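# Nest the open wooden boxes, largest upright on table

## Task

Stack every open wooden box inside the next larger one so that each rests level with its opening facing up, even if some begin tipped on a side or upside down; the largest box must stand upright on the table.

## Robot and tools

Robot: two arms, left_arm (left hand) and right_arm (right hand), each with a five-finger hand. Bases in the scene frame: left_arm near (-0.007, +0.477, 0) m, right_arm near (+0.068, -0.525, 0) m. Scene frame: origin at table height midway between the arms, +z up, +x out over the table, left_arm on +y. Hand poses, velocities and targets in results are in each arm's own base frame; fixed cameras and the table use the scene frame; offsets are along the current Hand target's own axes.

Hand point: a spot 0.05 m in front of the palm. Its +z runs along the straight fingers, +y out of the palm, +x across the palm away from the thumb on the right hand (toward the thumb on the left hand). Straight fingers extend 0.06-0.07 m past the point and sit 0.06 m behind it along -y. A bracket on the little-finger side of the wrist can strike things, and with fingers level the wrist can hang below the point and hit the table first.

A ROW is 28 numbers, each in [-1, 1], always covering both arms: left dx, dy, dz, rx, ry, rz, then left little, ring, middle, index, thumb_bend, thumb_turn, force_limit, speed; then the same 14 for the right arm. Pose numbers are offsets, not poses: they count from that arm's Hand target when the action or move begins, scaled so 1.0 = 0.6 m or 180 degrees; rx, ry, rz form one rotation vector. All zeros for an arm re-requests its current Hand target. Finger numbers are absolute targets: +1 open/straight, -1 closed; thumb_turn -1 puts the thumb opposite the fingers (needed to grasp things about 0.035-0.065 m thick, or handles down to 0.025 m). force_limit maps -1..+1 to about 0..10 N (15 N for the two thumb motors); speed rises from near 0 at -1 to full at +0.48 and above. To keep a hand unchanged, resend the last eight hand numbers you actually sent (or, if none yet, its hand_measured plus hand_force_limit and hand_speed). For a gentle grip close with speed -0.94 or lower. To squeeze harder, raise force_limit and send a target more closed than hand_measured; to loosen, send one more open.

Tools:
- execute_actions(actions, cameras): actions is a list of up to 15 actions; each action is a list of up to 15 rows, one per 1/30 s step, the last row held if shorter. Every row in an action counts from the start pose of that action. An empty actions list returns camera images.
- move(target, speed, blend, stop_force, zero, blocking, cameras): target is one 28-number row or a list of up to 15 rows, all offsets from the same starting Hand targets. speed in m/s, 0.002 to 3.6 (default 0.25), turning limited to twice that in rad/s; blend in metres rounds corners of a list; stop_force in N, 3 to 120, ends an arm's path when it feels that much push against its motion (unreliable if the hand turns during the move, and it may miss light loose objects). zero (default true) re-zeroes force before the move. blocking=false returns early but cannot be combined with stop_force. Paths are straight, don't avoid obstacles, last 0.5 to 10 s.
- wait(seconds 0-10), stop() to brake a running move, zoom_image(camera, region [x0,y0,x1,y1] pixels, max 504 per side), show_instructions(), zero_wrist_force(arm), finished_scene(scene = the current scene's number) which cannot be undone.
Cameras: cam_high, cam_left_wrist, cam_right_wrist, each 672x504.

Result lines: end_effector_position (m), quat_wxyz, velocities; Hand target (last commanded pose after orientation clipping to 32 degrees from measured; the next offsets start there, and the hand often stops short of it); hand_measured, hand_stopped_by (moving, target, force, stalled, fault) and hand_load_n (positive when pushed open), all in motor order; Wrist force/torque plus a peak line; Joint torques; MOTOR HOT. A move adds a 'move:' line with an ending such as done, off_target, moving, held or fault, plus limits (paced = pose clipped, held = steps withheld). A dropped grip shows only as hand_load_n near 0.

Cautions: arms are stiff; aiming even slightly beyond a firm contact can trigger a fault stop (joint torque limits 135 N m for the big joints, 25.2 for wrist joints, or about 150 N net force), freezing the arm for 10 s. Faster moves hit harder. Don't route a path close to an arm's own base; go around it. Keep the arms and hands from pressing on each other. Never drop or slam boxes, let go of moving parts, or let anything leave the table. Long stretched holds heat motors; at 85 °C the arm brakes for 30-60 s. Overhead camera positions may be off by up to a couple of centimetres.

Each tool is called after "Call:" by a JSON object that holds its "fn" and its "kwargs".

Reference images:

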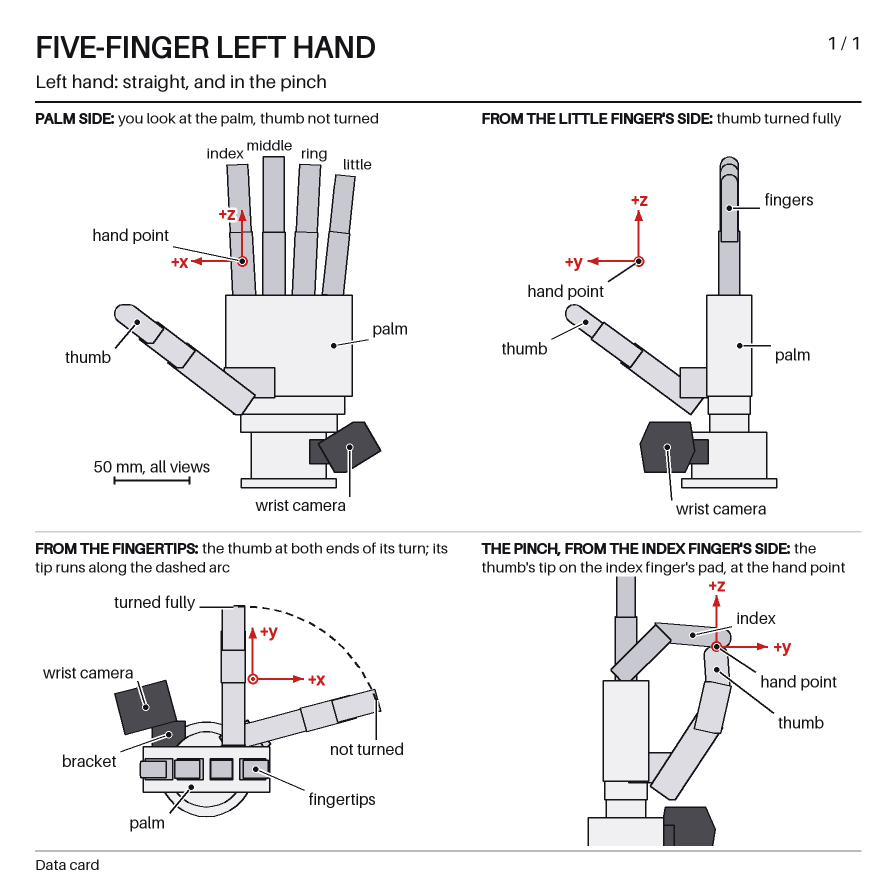

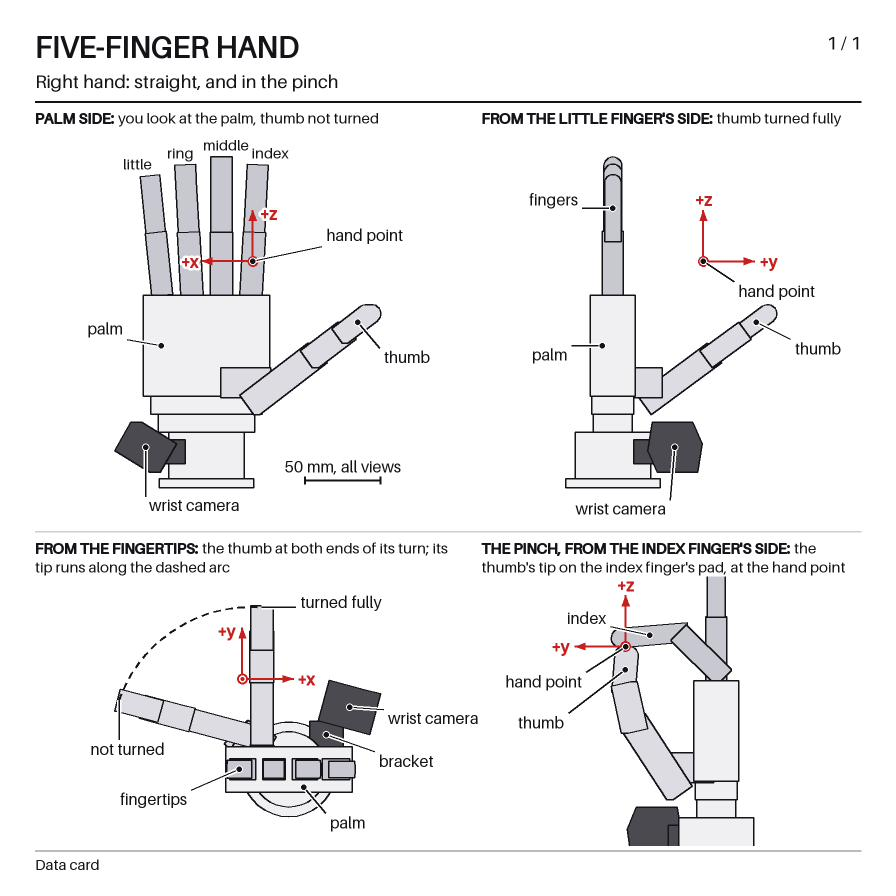

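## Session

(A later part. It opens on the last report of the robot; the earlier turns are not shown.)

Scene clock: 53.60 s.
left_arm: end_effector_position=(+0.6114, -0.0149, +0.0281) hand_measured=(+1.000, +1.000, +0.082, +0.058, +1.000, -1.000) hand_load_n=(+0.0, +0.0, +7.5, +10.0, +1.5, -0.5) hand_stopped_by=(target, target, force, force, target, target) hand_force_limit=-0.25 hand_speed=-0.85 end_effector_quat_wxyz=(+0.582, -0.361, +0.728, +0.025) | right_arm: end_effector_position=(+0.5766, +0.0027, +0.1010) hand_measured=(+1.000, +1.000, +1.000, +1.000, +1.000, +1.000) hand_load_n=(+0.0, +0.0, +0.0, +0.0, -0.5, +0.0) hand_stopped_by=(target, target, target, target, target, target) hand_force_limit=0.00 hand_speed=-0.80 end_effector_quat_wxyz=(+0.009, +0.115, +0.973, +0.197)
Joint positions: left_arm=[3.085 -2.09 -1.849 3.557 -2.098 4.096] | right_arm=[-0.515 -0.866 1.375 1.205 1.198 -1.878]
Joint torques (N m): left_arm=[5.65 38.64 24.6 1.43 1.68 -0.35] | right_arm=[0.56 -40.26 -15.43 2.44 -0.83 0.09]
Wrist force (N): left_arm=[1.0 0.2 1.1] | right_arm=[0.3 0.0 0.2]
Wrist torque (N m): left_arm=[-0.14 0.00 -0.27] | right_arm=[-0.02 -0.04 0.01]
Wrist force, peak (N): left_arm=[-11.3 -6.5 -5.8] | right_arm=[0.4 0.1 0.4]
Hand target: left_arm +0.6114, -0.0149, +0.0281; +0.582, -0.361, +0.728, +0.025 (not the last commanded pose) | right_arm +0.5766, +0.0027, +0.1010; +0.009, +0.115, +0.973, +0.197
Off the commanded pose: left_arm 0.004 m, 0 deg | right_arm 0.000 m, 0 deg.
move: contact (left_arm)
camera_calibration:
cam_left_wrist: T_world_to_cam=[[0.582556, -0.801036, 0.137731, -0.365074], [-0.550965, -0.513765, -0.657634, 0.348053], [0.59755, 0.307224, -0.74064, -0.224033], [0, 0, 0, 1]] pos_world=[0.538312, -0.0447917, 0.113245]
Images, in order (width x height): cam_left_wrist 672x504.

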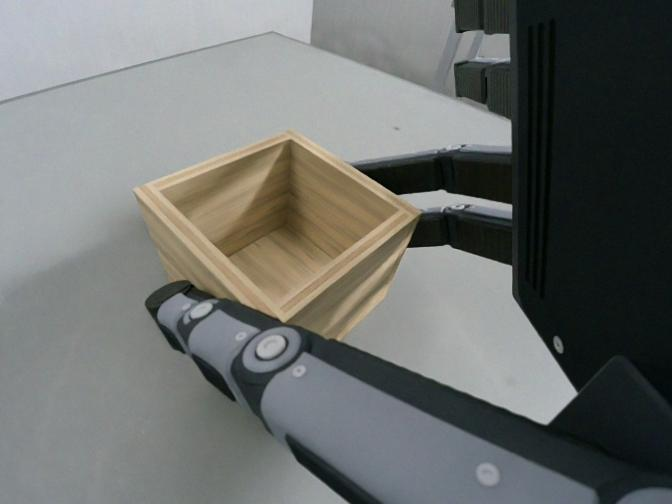

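Call:
{"fn": "move", "kwargs": {"target": [[0,0,0,0,0,0,1,1,0.35,0.35,1,-1,-0.25,-0.3,0,0,0,0,0,0,1,1,1,1,1,1,0,-0.8],[0,0.0043,-0.0051,0,0,0,1,1,0.35,0.35,1,-1,-0.25,-0.3,0,0,0,0,0,0,1,1,1,1,1,1,0,-0.8],[0,-0.0862,-0.0788,0,0,0,1,1,0.35,0.35,1,-1,-0.25,-0.3,0,0,0,0,0,0,1,1,1,1,1,1,0,-0.8],[-0.1503,-0.0503,-0.0478,0,0.2143,-0.2553,1,1,0.35,0.35,1,-1,-0.25,-0.3,0,0,0,0,0,0,1,1,1,1,1,1,0,-0.8]], "speed": [0.1,0.05,0.15,0.4], "blend": [0,0.002,0.02,0], "cameras": ["cam_left_wrist","cam_high"]}}

Call:
{"fn": "zoom_image", "kwargs": {"camera": "cam_left_wrist", "region": [60, 60, 380, 320]}}

Scene clock: 57.70 s.
left_arm: end_effector_position=(+0.6101, -0.0055, +0.1269) hand_measured=(+1.000, +1.000, +0.350, +0.350, +1.000, -1.000) hand_load_n=(+0.0, +0.0, +0.0, +0.0, +0.0, +0.0) hand_stopped_by=(target, target, target, target, target, target) hand_force_limit=-0.25 hand_speed=-0.30 end_effector_quat_wxyz=(+0.279, -0.600, +0.679, -0.317) end_effector_velocity=(-0.001, -0.001, +0.000) end_effector_angular_velocity=(-0.004, +0.000, -0.002) | right_arm: end_effector_position=(+0.5766, +0.0027, +0.1010) hand_measured=(+1.000, +1.000, +1.000, +1.000, +1.000, +1.000) hand_load_n=(+0.0, +0.0, +0.0, +0.0, +0.0, +0.0) hand_stopped_by=(target, target, target, target, target, target) hand_force_limit=0.00 hand_speed=-0.80 end_effector_quat_wxyz=(+0.009, +0.115, +0.973, +0.197)
Joint positions: left_arm=[3.528 -1.939 -1.604 2.776 -1.187 3.487] | right_arm=[-0.515 -0.866 1.375 1.205 1.198 -1.878]
Joint velocities: left_arm=[0.002 0.001 -0.001 -0.001 0.006 0] | right_arm=[within noise]
Joint torques (N m): left_arm=[8.91 41.58 19.46 -1.25 2.44 0.96] | right_arm=[0.68 -40.26 -15.62 2.33 -0.85 0.15]
Wrist force (N): left_arm=[-0.1 -0.3 -0.5] | right_arm=[0.1 -0.1 0.2]
Wrist torque (N m): left_arm=[-0.04 0.02 -0.01] | right_arm=[-0.04 -0.03 0.00]
Wrist force, peak (N): left_arm=[0.0 1.7 1.5] | right_arm=[0.4 -0.1 0.5]
Hand target: left_arm +0.6101, -0.0055, +0.1269; +0.279, -0.600, +0.679, -0.317 | right_arm +0.5766, +0.0027, +0.1010; +0.009, +0.115, +0.973, +0.197
Off the commanded pose: left_arm 0.000 m, 0 deg | right_arm 0.000 m, 0 deg.
move: done
camera_calibration:
cam_left_wrist: T_world_to_cam=[[0.642477, -0.324329, 0.694286, -0.474927], [-0.585535, -0.792243, 0.171752, 0.331523], [0.494339, -0.516876, -0.698905, -0.099811], [0, 0, 0, 1]] pos_world=[0.548589, 0.0570242, 0.203037]
Images, in order (width x height): cam_high 672x504, cam_left_wrist 672x504.

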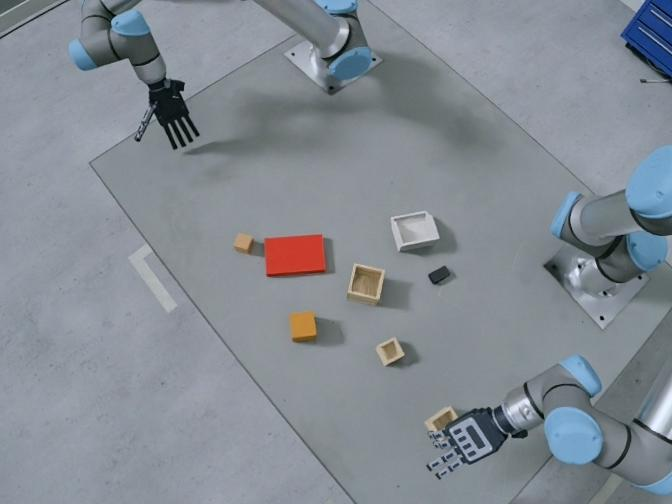

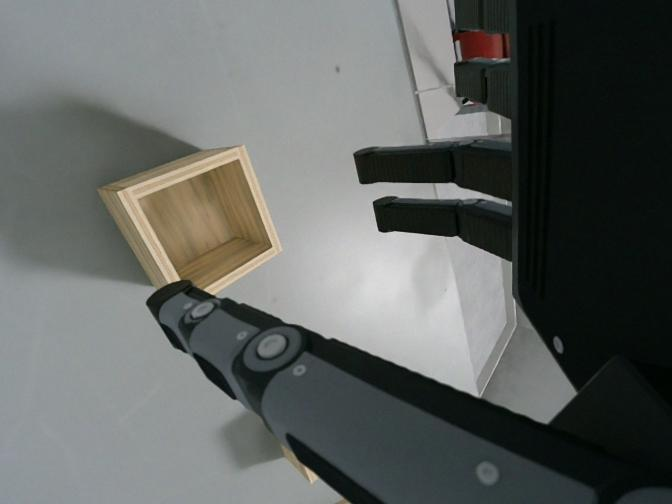

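Scaled by 1.575 from the camera's 672x504 image, which has a finer 960x720 frame.

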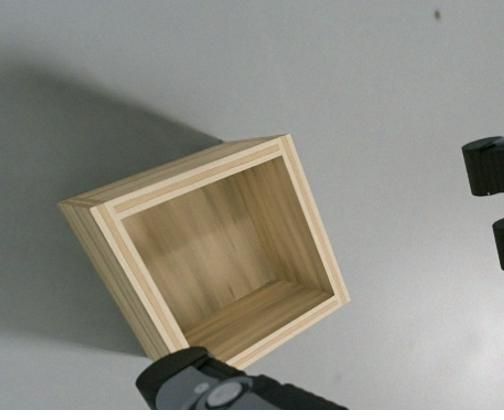

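Call:
{"fn": "move", "kwargs": {"target": [[0.0048,0.0927,0.0707,0,0,0,1,1,0.35,0.35,1,-1,-0.25,-0.3,0,0,0,0,0,0,1,1,1,1,1,1,0,-0.8],[0.0048,0.0895,0.0745,0,0,0,1,1,0.35,0.35,1,-1,-0.25,-0.3,0,0,0,0,0,0,1,1,1,1,1,1,0,-0.8]], "speed": [0.2,0.05], "blend": [0.0015,0], "cameras": ["cam_left_wrist"]}}

Call:
{"fn": "execute_actions", "kwargs": {"actions": [[[0,0,0,0,0,0,1,1,-0.3,-0.3,1,-1,-0.25,-0.8,0,0,0,0,0,0,1,1,1,1,1,1,0,-0.8]],[[0,0,0,0,0,0,1,1,-0.3,-0.3,1,-1,-0.25,-0.8,0,0,0,0,0,0,1,1,1,1,1,1,0,-0.8]]], "cameras": ["cam_left_wrist"]}}

Scene clock: 62.70 s.
left_arm: end_effector_position=(+0.6093, -0.0085, +0.0571) hand_measured=(+1.000, +1.000, +0.350, +0.350, +1.000, -1.000) hand_load_n=(+0.0, +0.0, +0.0, +0.0, +0.0, +0.0) hand_stopped_by=(target, target, target, target, target, target) hand_force_limit=-0.25 hand_speed=-0.30 end_effector_quat_wxyz=(+0.279, -0.600, +0.679, -0.317) end_effector_velocity=(-0.001, -0.001, -0.001) end_effector_angular_velocity=(+0.000, +0.000, -0.002) | right_arm: end_effector_position=(+0.5766, +0.0027, +0.1010) hand_measured=(+1.000, +1.000, +1.000, +1.000, +1.000, +1.000) hand_load_n=(+0.5, +0.0, +0.0, +0.0, +0.0, +0.0) hand_stopped_by=(target, target, target, target, target, target) hand_force_limit=0.00 hand_speed=-0.80 end_effector_quat_wxyz=(+0.009, +0.115, +0.973, +0.197)
Joint positions: left_arm=[3.523 -2.013 -1.695 2.943 -1.19 3.483] | right_arm=[-0.515 -0.866 1.375 1.205 1.198 -1.878]
Joint velocities: left_arm=[0.001 0.001 -0.005 0.004 0.002 0.002] | right_arm=[within noise]
Joint torques (N m): left_arm=[12.92 42.81 11.77 0.94 2.07 2.13] | right_arm=[0.61 -40.6 -15.52 2.33 -0.96 0.14]
Wrist force (N): left_arm=[0.3 -0.4 -0.2] | right_arm=[0.0 0.2 0.1]
Wrist torque (N m): left_arm=[-0.08 -0.03 0.09] | right_arm=[0.02 0.01 0.00]
Wrist force, peak (N): left_arm=[0.4 -1.8 -1.2] | right_arm=[0.5 -0.1 0.3]
Hand target: left_arm +0.6094, -0.0084, +0.0571; +0.279, -0.600, +0.679, -0.317 | right_arm +0.5766, +0.0027, +0.1010; +0.009, +0.115, +0.973, +0.197
Off the commanded pose: left_arm 0.000 m, 0 deg | right_arm 0.000 m, 0 deg.
move: done
camera_calibration:
cam_left_wrist: T_world_to_cam=[[0.642714, -0.323999, 0.694221, -0.427033], [-0.585417, -0.792224, 0.172244, 0.340614], [0.494172, -0.517112, -0.698848, -0.1496], [0, 0, 0, 1]] pos_world=[0.547789, 0.054124, 0.133239]
Images, in order (width x height): cam_left_wrist 672x504.

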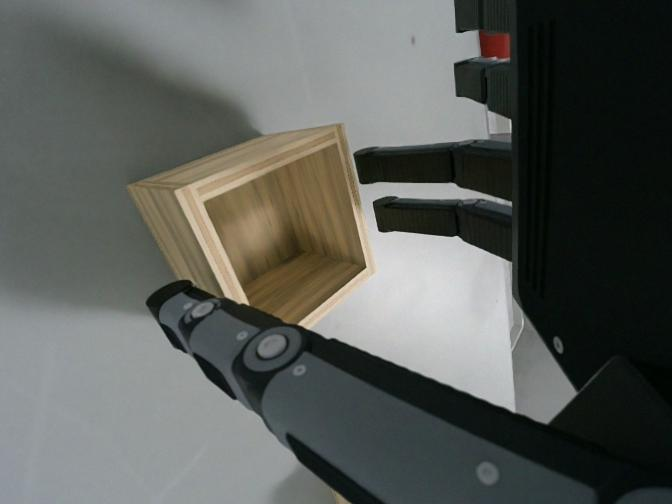

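Scene clock: 63.90 s.
left_arm: end_effector_position=(+0.6094, -0.0084, +0.0571) hand_measured=(+1.000, +1.000, +0.056, +0.020, +1.000, -1.000) hand_load_n=(+0.0, +0.0, +1.5, +10.0, +2.0, -2.0) hand_stopped_by=(target, target, force, force, target, target) hand_force_limit=-0.25 hand_speed=-0.80 end_effector_quat_wxyz=(+0.279, -0.600, +0.679, -0.317) | right_arm: end_effector_position=(+0.5766, +0.0027, +0.1010) hand_measured=(+1.000, +1.000, +1.000, +1.000, +1.000, +1.000) hand_load_n=(+0.0, +0.0, +0.0, +0.0, +0.0, +0.0) hand_stopped_by=(target, target, target, target, target, target) hand_force_limit=0.00 hand_speed=-0.80 end_effector_quat_wxyz=(+0.009, +0.115, +0.973, +0.197)
Joint positions: left_arm=[3.523 -2.013 -1.695 2.943 -1.19 3.483] | right_arm=[-0.515 -0.866 1.375 1.205 1.198 -1.878]
Joint torques (N m): left_arm=[14.1 39.73 19.73 0.08 2.23 2.46] | right_arm=[0.84 -41.09 -15.66 2.38 -0.92 0.17]
Wrist force (N): left_arm=[0.5 -0.5 -0.7] | right_arm=[0.3 0.0 0.3]
Wrist torque (N m): left_arm=[-0.10 -0.08 0.10] | right_arm=[-0.02 -0.05 0.02]
Wrist force, peak (N): left_arm=[0.5 -0.5 -0.7] | right_arm=[0.3 -0.1 0.4]
Hand target: left_arm +0.6094, -0.0084, +0.0571; +0.279, -0.600, +0.679, -0.317 | right_arm +0.5766, +0.0027, +0.1010; +0.009, +0.115, +0.973, +0.197
Off the commanded pose: left_arm 0.000 m, 0 deg | right_arm 0.000 m, 0 deg.
Step readings (end_effector_position of left_arm | right_arm):
0: (+0.6093, -0.0085, +0.0571) | (+0.5766, +0.0027, +0.1010)
1: (+0.6093, -0.0085, +0.0570) | (+0.5766, +0.0027, +0.1010)
2: (+0.6094, -0.0085, +0.0571) | (+0.5766, +0.0027, +0.1010)
4: (+0.6094, -0.0084, +0.0571) | (+0.5766, +0.0027, +0.1010)
8: (+0.6094, -0.0084, +0.0571) | (+0.5766, +0.0027, +0.1010)
15: (+0.6094, -0.0084, +0.0571) | (+0.5766, +0.0027, +0.1010)
16: (+0.6094, -0.0084, +0.0571) | (+0.5766, +0.0027, +0.1010)
17: (+0.6094, -0.0084, +0.0571) | (+0.5766, +0.0027, +0.1010)
19: (+0.6094, -0.0084, +0.0571) | (+0.5766, +0.0027, +0.1010)
23: (+0.6094, -0.0084, +0.0571) | (+0.5766, +0.0027, +0.1010)
30: (+0.6094, -0.0084, +0.0571) | (+0.5766, +0.0027, +0.1010)
camera_calibration:
cam_left_wrist: T_world_to_cam=[[0.642457, -0.324114, 0.694406, -0.426872], [-0.585542, -0.792188, 0.171983, 0.340871], [0.494358, -0.517096, -0.698729, -0.149787], [0, 0, 0, 1]] pos_world=[0.547889, 0.0542242, 0.133138]
Images, in order (width x height): cam_left_wrist 672x504.

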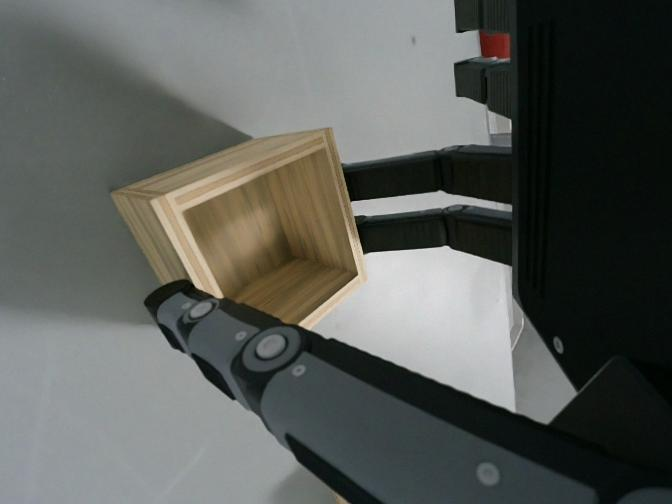

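Call:
{"fn": "move", "kwargs": {"target": [[0,0,0,0,0,0,1,1,-0.36,-0.3,1,-1,-0.25,-0.85,0,0,0,0,0,0,1,1,1,1,1,1,0,-0.8],[0,-0.0893,-0.075,0,0,0,1,1,-0.36,-0.3,1,-1,-0.25,-0.85,0,0,0,0,0,0,1,1,1,1,1,1,0,-0.8],[0.7323,-0.0252,-0.19,0,0.1868,0.1568,1,1,-0.36,-0.3,1,-1,-0.25,-0.85,0,0,0,0,0,0,1,1,1,1,1,1,0,-0.8]], "speed": [0.1,0.15,0.45], "blend": [0,0.03,0], "cameras": ["cam_left_wrist","cam_high"]}}

Call:
{"fn": "zoom_image", "kwargs": {"camera": "cam_left_wrist", "region": [0, 0, 400, 330]}}

Scene clock: 67.43 s.
left_arm: end_effector_position=(+0.4779, -0.4345, +0.1424) hand_measured=(+1.000, +1.000, +0.046, +0.020, +1.000, -1.000) hand_load_n=(+0.0, +0.0, +8.0, +8.5, +2.5, -1.0) hand_stopped_by=(target, target, force, force, target, target) hand_force_limit=-0.25 hand_speed=-0.85 end_effector_quat_wxyz=(+0.141, -0.303, +0.854, -0.399) | right_arm: end_effector_position=(+0.5766, +0.0027, +0.1010) hand_measured=(+1.000, +1.000, +1.000, +1.000, +1.000, +1.000) hand_load_n=(+0.0, +0.0, +0.0, +0.0, +0.0, +0.0) hand_stopped_by=(target, target, target, target, target, target) hand_force_limit=0.00 hand_speed=-0.80 end_effector_quat_wxyz=(+0.009, +0.115, +0.973, +0.197)
Joint positions: left_arm=[2.78 -2.014 -1.454 2.697 -1.173 3.5] | right_arm=[-0.515 -0.866 1.375 1.205 1.198 -1.878]
Joint torques (N m): left_arm=[-10.28 35.96 28.94 0.15 0.68 2.51] | right_arm=[0.74 -40.54 -15.62 2.38 -0.98 0.07]
Wrist force (N): left_arm=[0.2 0.3 0.1] | right_arm=[0.0 0.1 0.2]
Wrist torque (N m): left_arm=[-0.02 -0.01 0.07] | right_arm=[0.00 0.00 0.00]
Wrist force, peak (N): left_arm=[2.6 -0.8 1.4] | right_arm=[0.7 -0.3 0.4]
Hand target: left_arm +0.4779, -0.4346, +0.1424; +0.141, -0.302, +0.854, -0.399 | right_arm +0.5766, +0.0027, +0.1010; +0.009, +0.115, +0.973, +0.197
Off the commanded pose: left_arm 0.000 m, 0 deg | right_arm 0.000 m, 0 deg.
move: done
camera_calibration:
cam_left_wrist: T_world_to_cam=[[0.238146, -0.678571, 0.694858, -0.500642], [-0.971228, -0.165038, 0.171695, 0.368448], [-0.0018293, -0.715754, -0.698351, -0.094762], [0, 0, 0, 1]] pos_world=[0.4769, -0.346739, 0.218437]
Images, in order (width x height): cam_high 672x504, cam_left_wrist 672x504.

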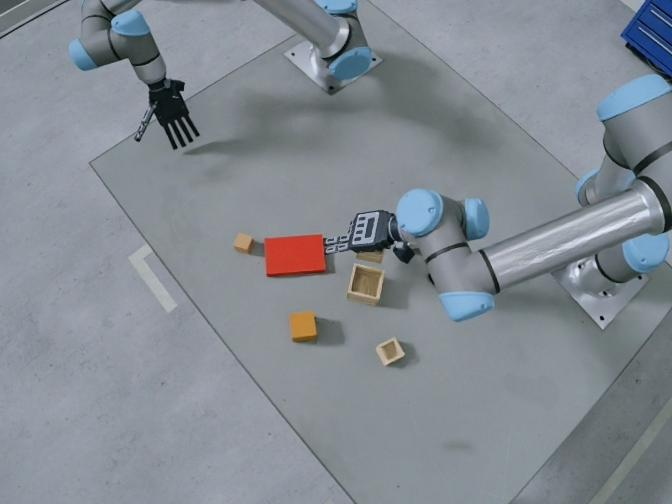

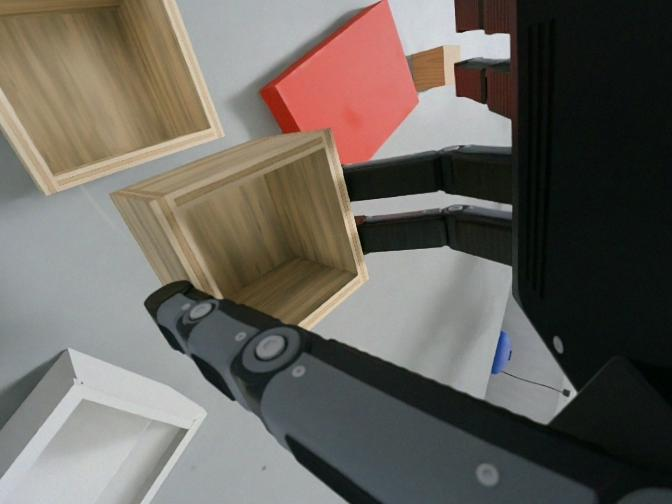

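Scaled by 1.260 from the camera's 672x504 image, which has a finer 960x720 frame.

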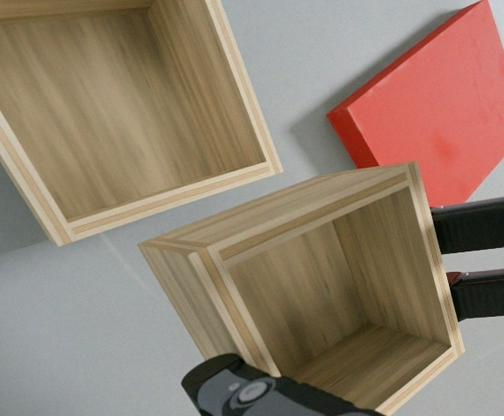

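Call:
{"fn": "zoom_image", "kwargs": {"camera": "cam_left_wrist", "region": [95, 110, 395, 340]}}

Scaled by 1.680 from the camera's 672x504 image, which has a finer 960x720 frame.

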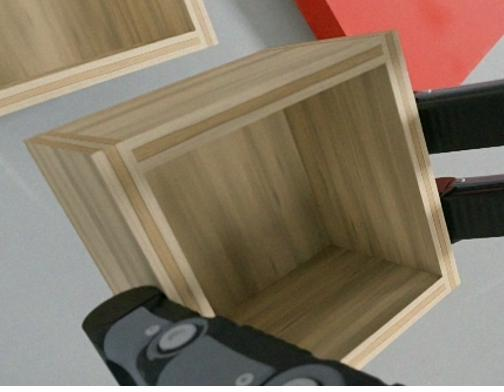

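Call:
{"fn": "move", "kwargs": {"target": [[-0.1173,0.008,-0.0095,0,0.0043,0.0036,1,1,-0.36,-0.3,1,-1,-0.25,-0.85,0,0,0,0,0,0,1,1,1,1,1,1,0,-0.8],[-0.1173,0.0328,0.0113,0,0.0043,0.0036,1,1,-0.36,-0.3,1,-1,-0.25,-0.85,0,0,0,0,0,0,1,1,1,1,1,1,0,-0.8]], "speed": [0.2,0.1], "blend": [0.005,0], "cameras": ["cam_left_wrist"]}}

Call:
{"fn": "zoom_image", "kwargs": {"camera": "cam_left_wrist", "region": [60, 90, 400, 370]}}

Scene clock: 70.13 s.
left_arm: end_effector_position=(+0.5278, -0.3846, +0.1229) hand_measured=(+1.000, +1.000, +0.046, +0.020, +1.000, -1.000) hand_load_n=(+0.0, +0.0, +8.0, +8.0, +2.5, -1.0) hand_stopped_by=(target, target, force, force, target, target) hand_force_limit=-0.25 hand_speed=-0.85 end_effector_quat_wxyz=(+0.137, -0.295, +0.857, -0.400) | right_arm: end_effector_position=(+0.5766, +0.0027, +0.1010) hand_measured=(+1.000, +1.000, +1.000, +1.000, +1.000, +1.000) hand_load_n=(+0.0, +0.0, +0.0, +0.0, +0.0, +0.0) hand_stopped_by=(target, target, target, target, target, target) hand_force_limit=0.00 hand_speed=-0.80 end_effector_quat_wxyz=(+0.009, +0.115, +0.973, +0.197)
Joint positions: left_arm=[2.91 -2.08 -1.415 2.673 -1.07 3.618] | right_arm=[-0.515 -0.866 1.375 1.205 1.198 -1.878]
Joint torques (N m): left_arm=[13.43 47.47 20.59 -0.72 2.57 0.28] | right_arm=[0.9 -40.6 -15.87 2.33 -0.99 0.13]
Wrist force (N): left_arm=[0.2 0.3 0.5] | right_arm=[0.2 0.2 0.3]
Wrist torque (N m): left_arm=[-0.04 -0.01 0.08] | right_arm=[0.00 -0.04 0.02]
Wrist force, peak (N): left_arm=[2.3 -0.3 0.2] | right_arm=[0.1 0.2 0.6]
Hand target: left_arm +0.5279, -0.3846, +0.1229; +0.137, -0.295, +0.857, -0.400 | right_arm +0.5766, +0.0027, +0.1010; +0.009, +0.115, +0.973, +0.197
Off the commanded pose: left_arm 0.000 m, 0 deg | right_arm 0.000 m, 0 deg.
move: done
camera_calibration:
cam_left_wrist: T_world_to_cam=[[0.226051, -0.68271, 0.694844, -0.460303], [-0.974003, -0.14759, 0.171856, 0.436675], [-0.0147757, -0.715629, -0.698324, -0.0656657], [0, 0, 0, 1]] pos_world=[0.528405, -0.296796, 0.198937]
Images, in order (width x height): cam_left_wrist 672x504.

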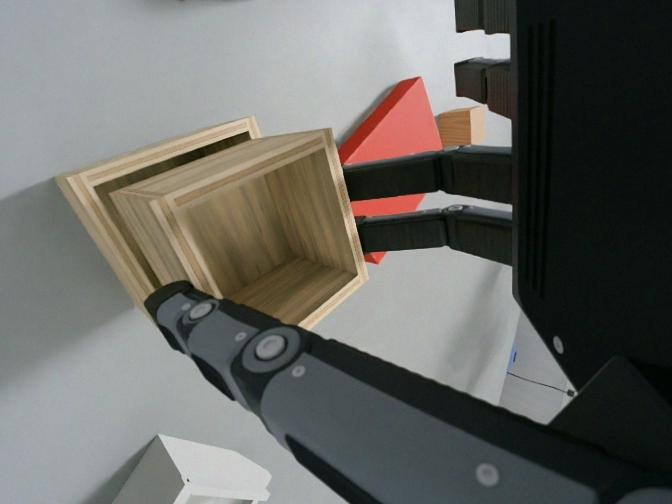

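Scaled by 1.482 from the camera's 672x504 image, which has a finer 960x720 frame.

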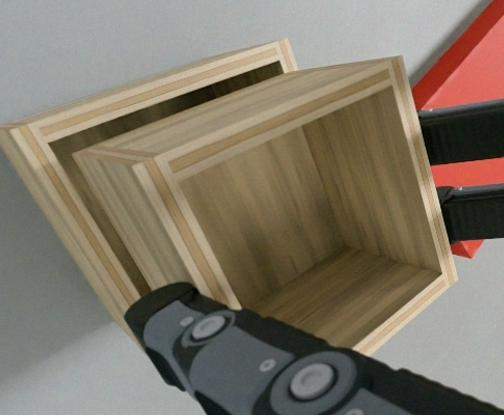

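Call:
{"fn": "move", "kwargs": {"target": [-0.0017,0.0536,0.045,0,0,0,1,1,-0.36,-0.3,1,-1,-0.25,-0.85,0,0,0,0,0,0,1,1,1,1,1,1,0,-0.8], "speed": 0.03, "stop_force": 3, "cameras": ["cam_left_wrist"]}}

Call:
{"fn": "zoom_image", "kwargs": {"camera": "cam_left_wrist", "region": [60, 90, 400, 370]}}

Scene clock: 73.43 s.
left_arm: end_effector_position=(+0.5286, -0.3840, +0.0861) hand_measured=(+1.000, +1.000, +0.046, +0.020, +1.000, -1.000) hand_load_n=(+0.0, +0.0, +7.5, +8.0, +2.5, -1.0) hand_stopped_by=(target, target, force, force, target, target) hand_force_limit=-0.25 hand_speed=-0.85 end_effector_quat_wxyz=(+0.137, -0.295, +0.857, -0.400) | right_arm: end_effector_position=(+0.5766, +0.0027, +0.1010) hand_measured=(+1.000, +1.000, +1.000, +1.000, +1.000, +1.000) hand_load_n=(+0.0, +0.0, +0.0, +0.0, +0.0, +0.0) hand_stopped_by=(target, target, target, target, target, target) hand_force_limit=0.00 hand_speed=-0.80 end_effector_quat_wxyz=(+0.009, +0.115, +0.973, +0.197)
Joint positions: left_arm=[2.912 -2.115 -1.462 2.754 -1.069 3.619] | right_arm=[-0.515 -0.866 1.375 1.205 1.198 -1.878]
Joint torques (N m): left_arm=[2.54 49.25 25.79 -0.23 -1.92 0.67] | right_arm=[0.25 -40.72 -15.8 2.38 -1.09 0.12]
Wrist force (N): left_arm=[0.1 -3.7 -2.2] | right_arm=[0.2 -0.1 0.2]
Wrist torque (N m): left_arm=[0.00 -0.09 0.10] | right_arm=[-0.03 -0.04 0.01]
Wrist force, peak (N): left_arm=[1.6 -22.3 -17.5] | right_arm=[0.3 0.0 0.7]
Hand target: left_arm +0.5286, -0.3841, +0.0862; +0.137, -0.295, +0.857, -0.400 (not the last commanded pose) | right_arm +0.5766, +0.0027, +0.1010; +0.009, +0.115, +0.973, +0.197
Off the commanded pose: left_arm 0.005 m, 0 deg | right_arm 0.000 m, 0 deg.
move: contact (left_arm)
camera_calibration:
cam_left_wrist: T_world_to_cam=[[0.225916, -0.682714, 0.694883, -0.434555], [-0.974036, -0.147565, 0.171691, 0.44379], [-0.0146751, -0.715629, -0.698326, -0.0909794], [0, 0, 0, 1]] pos_world=[0.529105, -0.296296, 0.162237]
Images, in order (width x height): cam_left_wrist 672x504.

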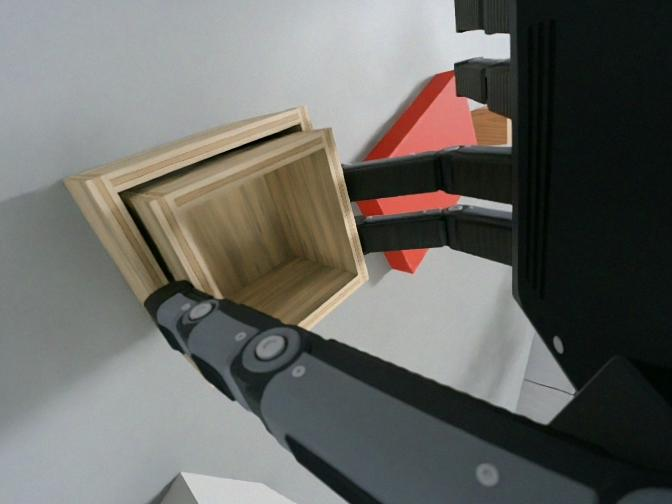

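Scaled by 1.482 from the camera's 672x504 image, which has a finer 960x720 frame.

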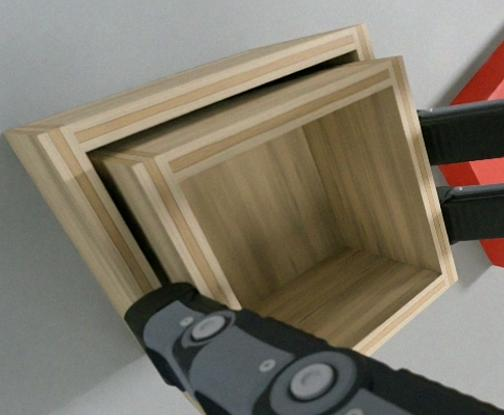

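Call:
{"fn": "execute_actions", "kwargs": {"actions": [[[0,0,0,0,0,0,1,1,0.1,0.08,1,-1,-0.25,-0.95,0,0,0,0,0,0,1,1,1,1,1,1,0,-0.8]],[[0,0,0,0,0,0,1,1,0.1,0.08,1,-1,-0.25,-0.95,0,0,0,0,0,0,1,1,1,1,1,1,0,-0.8]]], "cameras": ["cam_left_wrist"]}}

Scene clock: 75.00 s.
left_arm: end_effector_position=(+0.5286, -0.3841, +0.0862) hand_measured=(+1.000, +1.000, +0.098, +0.080, +1.000, -1.000) hand_load_n=(+0.0, +0.0, -5.5, +0.0, +0.0, +0.0) hand_stopped_by=(target, target, target, target, target, target) hand_force_limit=-0.25 hand_speed=-0.95 end_effector_quat_wxyz=(+0.137, -0.295, +0.857, -0.400) | right_arm: end_effector_position=(+0.5766, +0.0027, +0.1010) hand_measured=(+1.000, +1.000, +1.000, +1.000, +1.000, +1.000) hand_load_n=(+0.0, +0.0, +0.0, +0.0, +0.0, +0.5) hand_stopped_by=(target, target, target, target, target, target) hand_force_limit=0.00 hand_speed=-0.80 end_effector_quat_wxyz=(+0.009, +0.115, +0.973, +0.197)
Joint positions: left_arm=[2.912 -2.115 -1.462 2.754 -1.069 3.619] | right_arm=[-0.515 -0.866 1.375 1.205 1.198 -1.878]
Joint torques (N m): left_arm=[-9.02 26.15 8.79 -2.21 -1.38 -1.85] | right_arm=[0.75 -41.33 -15.66 2.29 -1.01 0.12]
Wrist force (N): left_arm=[0.1 -14.6 -11.9] | right_arm=[0.2 -0.3 0.2]
Wrist torque (N m): left_arm=[0.21 -0.34 0.35] | right_arm=[-0.06 -0.04 0.00]
Wrist force, peak (N): left_arm=[-0.1 -14.9 -12.3] | right_arm=[0.6 -0.1 0.6]
Hand target: left_arm +0.5286, -0.3841, +0.0862; +0.137, -0.295, +0.857, -0.400 | right_arm +0.5766, +0.0027, +0.1010; +0.009, +0.115, +0.973, +0.197
Off the commanded pose: left_arm 0.000 m, 0 deg | right_arm 0.000 m, 0 deg.
Step readings (end_effector_position of left_arm | right_arm):
0: (+0.5286, -0.3840, +0.0862) | (+0.5766, +0.0027, +0.1010)
1: (+0.5286, -0.3840, +0.0862) | (+0.5766, +0.0027, +0.1010)
2: (+0.5286, -0.3840, +0.0862) | (+0.5766, +0.0027, +0.1010)
4: (+0.5286, -0.3840, +0.0862) | (+0.5766, +0.0027, +0.1010)
8: (+0.5286, -0.3840, +0.0862) | (+0.5766, +0.0027, +0.1010)
15: (+0.5286, -0.3841, +0.0862) | (+0.5766, +0.0027, +0.1010)
16: (+0.5286, -0.3841, +0.0862) | (+0.5766, +0.0027, +0.1010)
17: (+0.5286, -0.3841, +0.0862) | (+0.5766, +0.0027, +0.1010)
19: (+0.5286, -0.3841, +0.0862) | (+0.5766, +0.0027, +0.1010)
23: (+0.5286, -0.3841, +0.0862) | (+0.5766, +0.0027, +0.1010)
30: (+0.5286, -0.3841, +0.0862) | (+0.5766, +0.0027, +0.1010)
camera_calibration:
cam_left_wrist: T_world_to_cam=[[0.225782, -0.682719, 0.694922, -0.434491], [-0.974069, -0.147542, 0.171527, 0.443841], [-0.0145746, -0.71563, -0.698328, -0.0910328], [0, 0, 0, 1]] pos_world=[0.529105, -0.296296, 0.162236]
Images, in order (width x height): cam_left_wrist 672x504.

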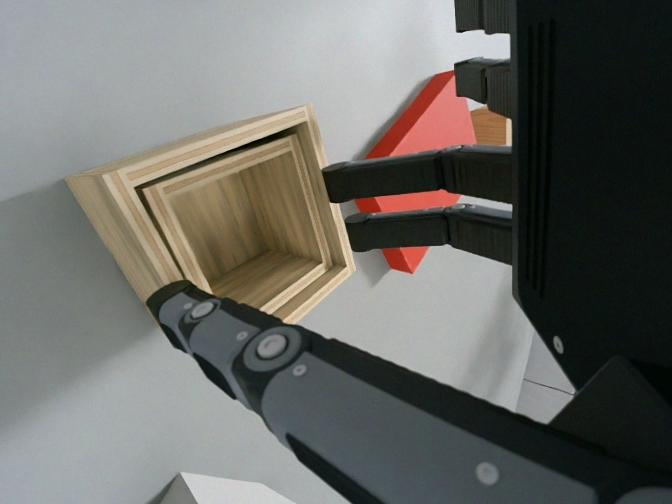

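Call:
{"fn": "move", "kwargs": {"target": [[0,-0.0191,-0.0161,0,0,0,1,1,0.1,0.08,1,-1,-0.25,-0.95,0,0,0,0,0,0,1,1,1,1,1,1,0,-0.8],[0,-0.1277,-0.1072,0,0,0,1,1,0.1,0.08,1,-1,-0.25,-0.95,0,0,0,0,0,0,1,1,1,1,1,1,0,-0.8]], "speed": [0.05,0.25], "blend": [0.005,0], "cameras": ["cam_left_wrist","cam_high"]}}

Call:
{"fn": "zoom_image", "kwargs": {"camera": "cam_left_wrist", "region": [20, 60, 320, 340]}}

Scene clock: 76.43 s.
left_arm: end_effector_position=(+0.5286, -0.3840, +0.1861) hand_measured=(+1.000, +1.000, +0.100, +0.080, +1.000, -1.000) hand_load_n=(+0.0, +0.0, +0.0, +0.0, +0.0, +0.0) hand_stopped_by=(target, target, target, target, target, target) hand_force_limit=-0.25 hand_speed=-0.95 end_effector_quat_wxyz=(+0.137, -0.295, +0.857, -0.400) | right_arm: end_effector_position=(+0.5766, +0.0027, +0.1010) hand_measured=(+1.000, +1.000, +1.000, +1.000, +1.000, +1.000) hand_load_n=(+0.0, +0.0, +0.0, +0.0, +0.0, +0.0) hand_stopped_by=(target, target, target, target, target, target) hand_force_limit=0.00 hand_speed=-0.80 end_effector_quat_wxyz=(+0.009, +0.115, +0.973, +0.197)
Joint positions: left_arm=[2.912 -2.039 -1.31 2.526 -1.069 3.619] | right_arm=[-0.515 -0.866 1.375 1.205 1.198 -1.878]
Joint torques (N m): left_arm=[13.77 47.8 29.09 -2.7 2.52 1.86] | right_arm=[0.57 -41.17 -15.7 2.35 -1.08 0.07]
Wrist force (N): left_arm=[0.2 -0.3 -0.2] | right_arm=[0.1 0.0 0.1]
Wrist torque (N m): left_arm=[-0.06 -0.01 0.01] | right_arm=[-0.01 -0.01 0.00]
Wrist force, peak (N): left_arm=[0.4 -14.6 -12.1] | right_arm=[0.4 0.2 0.4]
Hand target: left_arm +0.5286, -0.3840, +0.1862; +0.137, -0.295, +0.857, -0.400 | right_arm +0.5766, +0.0027, +0.1010; +0.009, +0.115, +0.973, +0.197
Off the commanded pose: left_arm 0.000 m, 0 deg | right_arm 0.000 m, 0 deg.
move: done
camera_calibration:
cam_left_wrist: T_world_to_cam=[[0.225917, -0.68273, 0.694867, -0.503929], [-0.974034, -0.147497, 0.17176, 0.426751], [-0.0147751, -0.715628, -0.698325, -0.0210904], [0, 0, 0, 1]] pos_world=[0.529205, -0.296196, 0.262137]
Images, in order (width x height): cam_high 672x504, cam_left_wrist 672x504.

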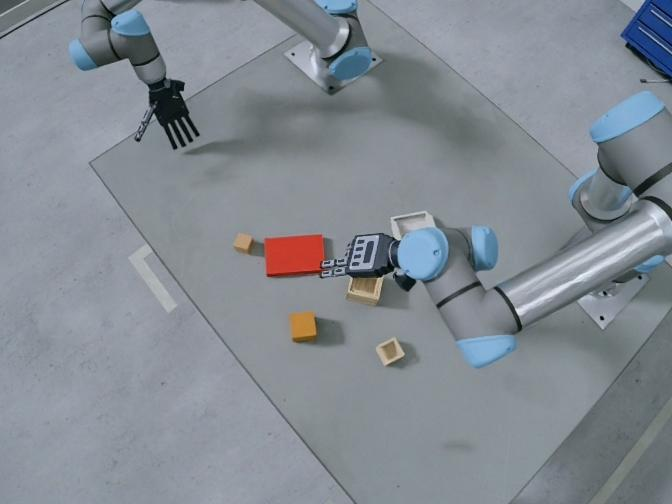

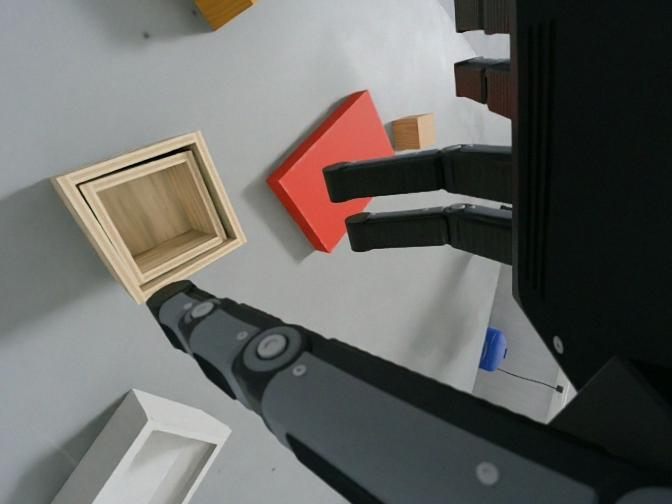

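Scaled by 1.680 from the camera's 672x504 image, which has a finer 960x720 frame.

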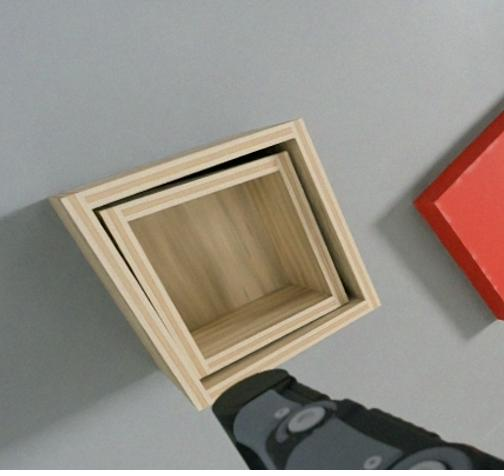

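Call:
{"fn": "move", "kwargs": {"target": [-0.2878,0.1328,-0.0645,-0.0265,-0.1706,-0.1563,1,1,0.13,0.13,1,-1,-0.25,-0.5,0,0,0,0,0,0,1,1,1,1,1,1,0,-0.8], "speed": 0.5, "cameras": ["cam_left_wrist"]}}

Call:
{"fn": "zoom_image", "kwargs": {"camera": "cam_left_wrist", "region": [60, 80, 340, 310]}}

Scene clock: 79.30 s.
left_arm: end_effector_position=(+0.6150, -0.2140, +0.1498) hand_measured=(+1.000, +1.000, +0.130, +0.130, +1.000, -1.000) hand_load_n=(+0.0, +0.0, +0.0, +0.0, +0.0, +0.0) hand_stopped_by=(target, target, target, target, target, target) hand_force_limit=-0.25 hand_speed=-0.50 end_effector_quat_wxyz=(+0.244, -0.591, +0.710, -0.294) | right_arm: end_effector_position=(+0.5766, +0.0027, +0.1010) hand_measured=(+1.000, +1.000, +1.000, +1.000, +1.000, +1.000) hand_load_n=(+0.0, +0.0, +0.0, +0.0, +0.0, +0.0) hand_stopped_by=(target, target, target, target, target, target) hand_force_limit=0.00 hand_speed=-0.80 end_effector_quat_wxyz=(+0.009, +0.115, +0.973, +0.197)
Joint positions: left_arm=[3.089 -2.031 -1.378 2.619 -1.479 3.233] | right_arm=[-0.515 -0.866 1.375 1.205 1.198 -1.878]
Joint torques (N m): left_arm=[-9.65 46.64 14.66 0.21 -1.61 -0.75] | right_arm=[0.63 -40.43 -16.47 2.28 -1.09 0.13]
Wrist force (N): left_arm=[0.1 -0.1 0.2] | right_arm=[0.4 0.1 0.2]
Wrist torque (N m): left_arm=[-0.04 0.02 -0.03] | right_arm=[0.00 -0.06 0.03]
Wrist force, peak (N): left_arm=[1.5 -1.0 0.2] | right_arm=[0.4 0.3 0.6]
Hand target: left_arm +0.6150, -0.2140, +0.1498; +0.245, -0.591, +0.710, -0.294 | right_arm +0.5766, +0.0027, +0.1010; +0.009, +0.115, +0.973, +0.197
Off the commanded pose: left_arm 0.000 m, 0 deg | right_arm 0.000 m, 0 deg.
move: done
camera_calibration:
cam_left_wrist: T_world_to_cam=[[0.679664, -0.370993, 0.632788, -0.585247], [-0.613583, -0.760276, 0.213299, 0.1831], [0.401962, -0.533239, -0.744367, -0.133798], [0, 0, 0, 1]] pos_world=[0.5639, -0.149262, 0.231687]
Images, in order (width x height): cam_left_wrist 672x504.

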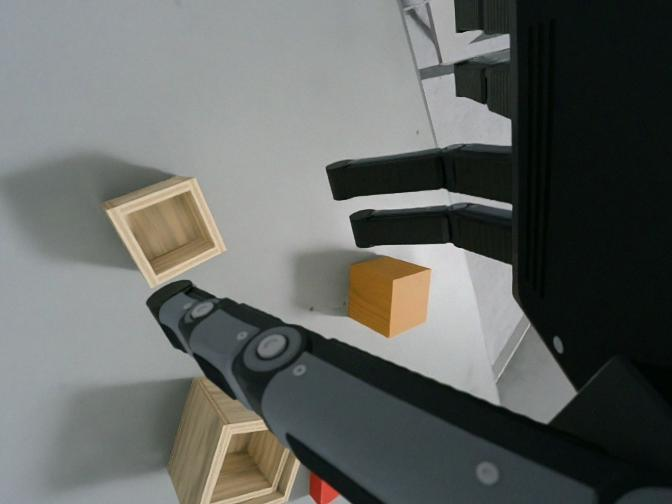

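Scaled by 1.800 from the camera's 672x504 image, which has a finer 960x720 frame.

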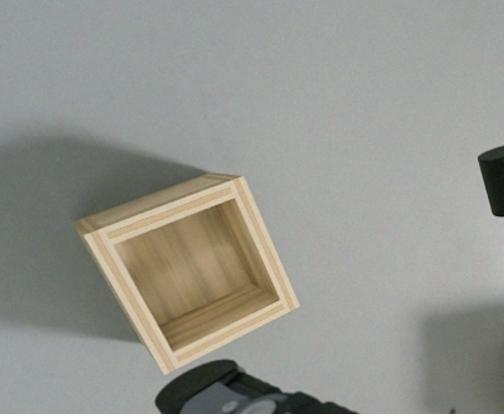

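Call:
{"fn": "move", "kwargs": {"target": [[0.0102,0.1422,0.0988,0,0.0031,0.0031,1,1,0.13,0.13,1,-1,-0.25,-0.5,0,0,0,0,0,0,1,1,1,1,1,1,0,-0.8],[0.0102,0.1351,0.1059,0,0.0031,0.0031,1,1,0.13,0.13,1,-1,-0.25,-0.5,0,0,0,0,0,0,1,1,1,1,1,1,0,-0.8]], "speed": [0.2,0.05], "blend": [0.003,0], "cameras": ["cam_left_wrist"]}}

Call:
{"fn": "zoom_image", "kwargs": {"camera": "cam_left_wrist", "region": [90, 90, 400, 340]}}

Scene clock: 81.43 s.
left_arm: end_effector_position=(+0.6016, -0.2180, +0.0475) hand_measured=(+1.000, +1.000, +0.130, +0.130, +1.000, -1.000) hand_load_n=(+0.0, +0.0, +0.0, +0.0, +0.0, +0.0) hand_stopped_by=(target, target, target, target, target, target) hand_force_limit=-0.25 hand_speed=-0.50 end_effector_quat_wxyz=(+0.242, -0.587, +0.714, -0.296) | right_arm: end_effector_position=(+0.5766, +0.0027, +0.1010) hand_measured=(+1.000, +1.000, +1.000, +1.000, +1.000, +1.000) hand_load_n=(+0.0, +0.0, +0.0, +0.0, +0.0, +0.0) hand_stopped_by=(target, target, target, target, target, target) hand_force_limit=0.00 hand_speed=-0.80 end_effector_quat_wxyz=(+0.009, +0.115, +0.973, +0.197)
Joint positions: left_arm=[3.083 -2.098 -1.557 2.864 -1.474 3.238] | right_arm=[-0.515 -0.866 1.375 1.205 1.198 -1.878]
Joint torques (N m): left_arm=[1.17 47.97 21.34 0.61 -1.79 -2.61] | right_arm=[0.82 -40.5 -15.8 2.32 -1.21 0.12]
Wrist force (N): left_arm=[0.2 0.0 -0.1] | right_arm=[0.1 0.1 0.2]
Wrist torque (N m): left_arm=[0.01 -0.01 0.07] | right_arm=[0.00 -0.02 0.01]
Wrist force, peak (N): left_arm=[0.3 -1.6 -1.1] | right_arm=[0.2 -0.1 0.6]
Hand target: left_arm +0.6017, -0.2179, +0.0476; +0.242, -0.587, +0.714, -0.296 | right_arm +0.5766, +0.0027, +0.1010; +0.009, +0.115, +0.973, +0.197
Off the commanded pose: left_arm 0.000 m, 0 deg | right_arm 0.000 m, 0 deg.
move: done
camera_calibration:
cam_left_wrist: T_world_to_cam=[[0.674633, -0.380194, 0.632711, -0.511838], [-0.623815, -0.751891, 0.21334, 0.201667], [0.394619, -0.538621, -0.744422, -0.203425], [0, 0, 0, 1]] pos_world=[0.551382, -0.152535, 0.129388]
Images, in order (width x height): cam_left_wrist 672x504.

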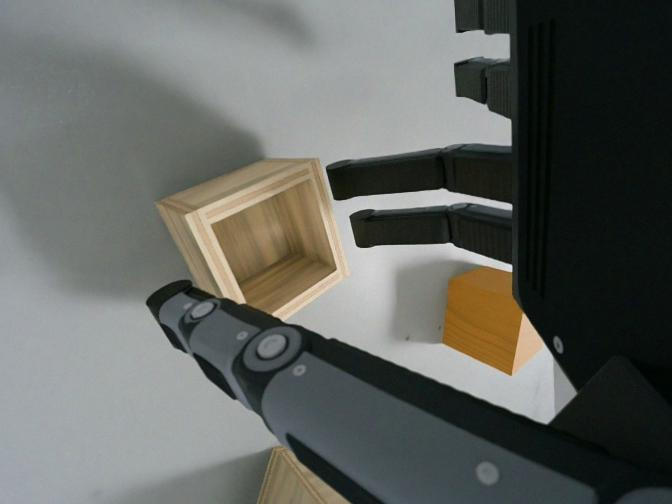

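Scaled by 1.626 from the camera's 672x504 image, which has a finer 960x720 frame.

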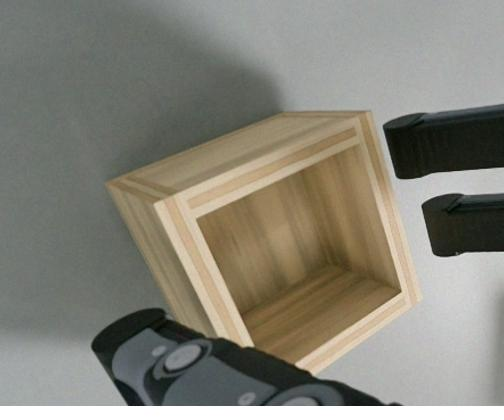

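Call:
{"fn": "execute_actions", "kwargs": {"actions": [[[0,0,0,0,0,0,1,1,-0.5,-0.5,1,-1,-0.25,-0.8,0,0,0,0,0,0,1,1,1,1,1,1,0,-0.8]],[[0,0,0,0,0,0,1,1,-0.5,-0.5,1,-1,-0.25,-0.8,0,0,0,0,0,0,1,1,1,1,1,1,0,-0.8]]], "cameras": ["cam_left_wrist"]}}

Scene clock: 83.23 s.
left_arm: end_effector_position=(+0.6017, -0.2179, +0.0476) hand_measured=(+1.000, +1.000, -0.162, -0.218, +1.000, -1.000) hand_load_n=(+0.0, +0.0, +5.0, +5.0, +2.0, -0.5) hand_stopped_by=(target, target, force, force, target, target) hand_force_limit=-0.25 hand_speed=-0.80 end_effector_quat_wxyz=(+0.242, -0.587, +0.714, -0.296) | right_arm: end_effector_position=(+0.5766, +0.0027, +0.1010) hand_measured=(+1.000, +1.000, +1.000, +1.000, +1.000, +1.000) hand_load_n=(+0.0, +0.0, +0.0, +0.0, +0.0, +0.0) hand_stopped_by=(target, target, target, target, target, target) hand_force_limit=0.00 hand_speed=-0.80 end_effector_quat_wxyz=(+0.009, +0.115, +0.973, +0.197)
Joint positions: left_arm=[3.083 -2.098 -1.557 2.864 -1.474 3.238] | right_arm=[-0.515 -0.866 1.375 1.205 1.198 -1.878]
Joint torques (N m): left_arm=[12.99 48.44 24.12 -1.05 -0.24 -1.59] | right_arm=[1.1 -41.16 -16.09 2.26 -1.2 0.1]
Wrist force (N): left_arm=[0.5 -0.6 -0.7] | right_arm=[0.2 0.0 0.0]
Wrist torque (N m): left_arm=[-0.06 -0.02 0.08] | right_arm=[-0.01 -0.02 0.00]
Wrist force, peak (N): left_arm=[0.9 -0.9 -1.1] | right_arm=[0.1 -0.4 0.5]
Hand target: left_arm +0.6017, -0.2179, +0.0476; +0.242, -0.587, +0.714, -0.296 | right_arm +0.5766, +0.0027, +0.1010; +0.009, +0.115, +0.973, +0.197
Off the commanded pose: left_arm 0.000 m, 0 deg | right_arm 0.000 m, 0 deg.
Step readings (end_effector_position of left_arm | right_arm):
0: (+0.6017, -0.2179, +0.0476) | (+0.5766, +0.0027, +0.1010)
1: (+0.6017, -0.2179, +0.0476) | (+0.5766, +0.0027, +0.1010)
2: (+0.6017, -0.2179, +0.0476) | (+0.5766, +0.0027, +0.1010)
4: (+0.6017, -0.2179, +0.0476) | (+0.5766, +0.0027, +0.1010)
8: (+0.6017, -0.2179, +0.0476) | (+0.5766, +0.0027, +0.1010)
15: (+0.6017, -0.2179, +0.0476) | (+0.5766, +0.0027, +0.1010)
16: (+0.6017, -0.2179, +0.0476) | (+0.5766, +0.0027, +0.1010)
17: (+0.6017, -0.2179, +0.0476) | (+0.5766, +0.0027, +0.1010)
19: (+0.6017, -0.2179, +0.0476) | (+0.5766, +0.0027, +0.1010)
23: (+0.6017, -0.2179, +0.0476) | (+0.5766, +0.0027, +0.1010)
30: (+0.6017, -0.2179, +0.0476) | (+0.5766, +0.0027, +0.1010)
camera_calibration:
cam_left_wrist: T_world_to_cam=[[0.674542, -0.380172, 0.632822, -0.511828], [-0.623842, -0.751889, 0.213268, 0.201829], [0.394733, -0.538639, -0.744348, -0.203486], [0, 0, 0, 1]] pos_world=[0.551482, -0.152435, 0.129387]
Images, in order (width x height): cam_left_wrist 672x504.

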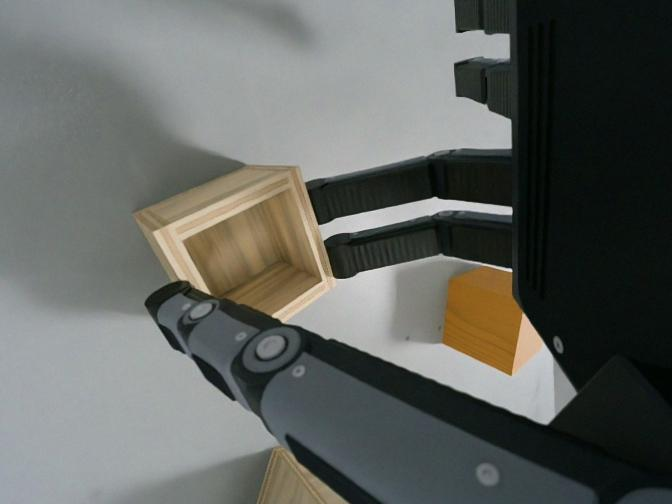

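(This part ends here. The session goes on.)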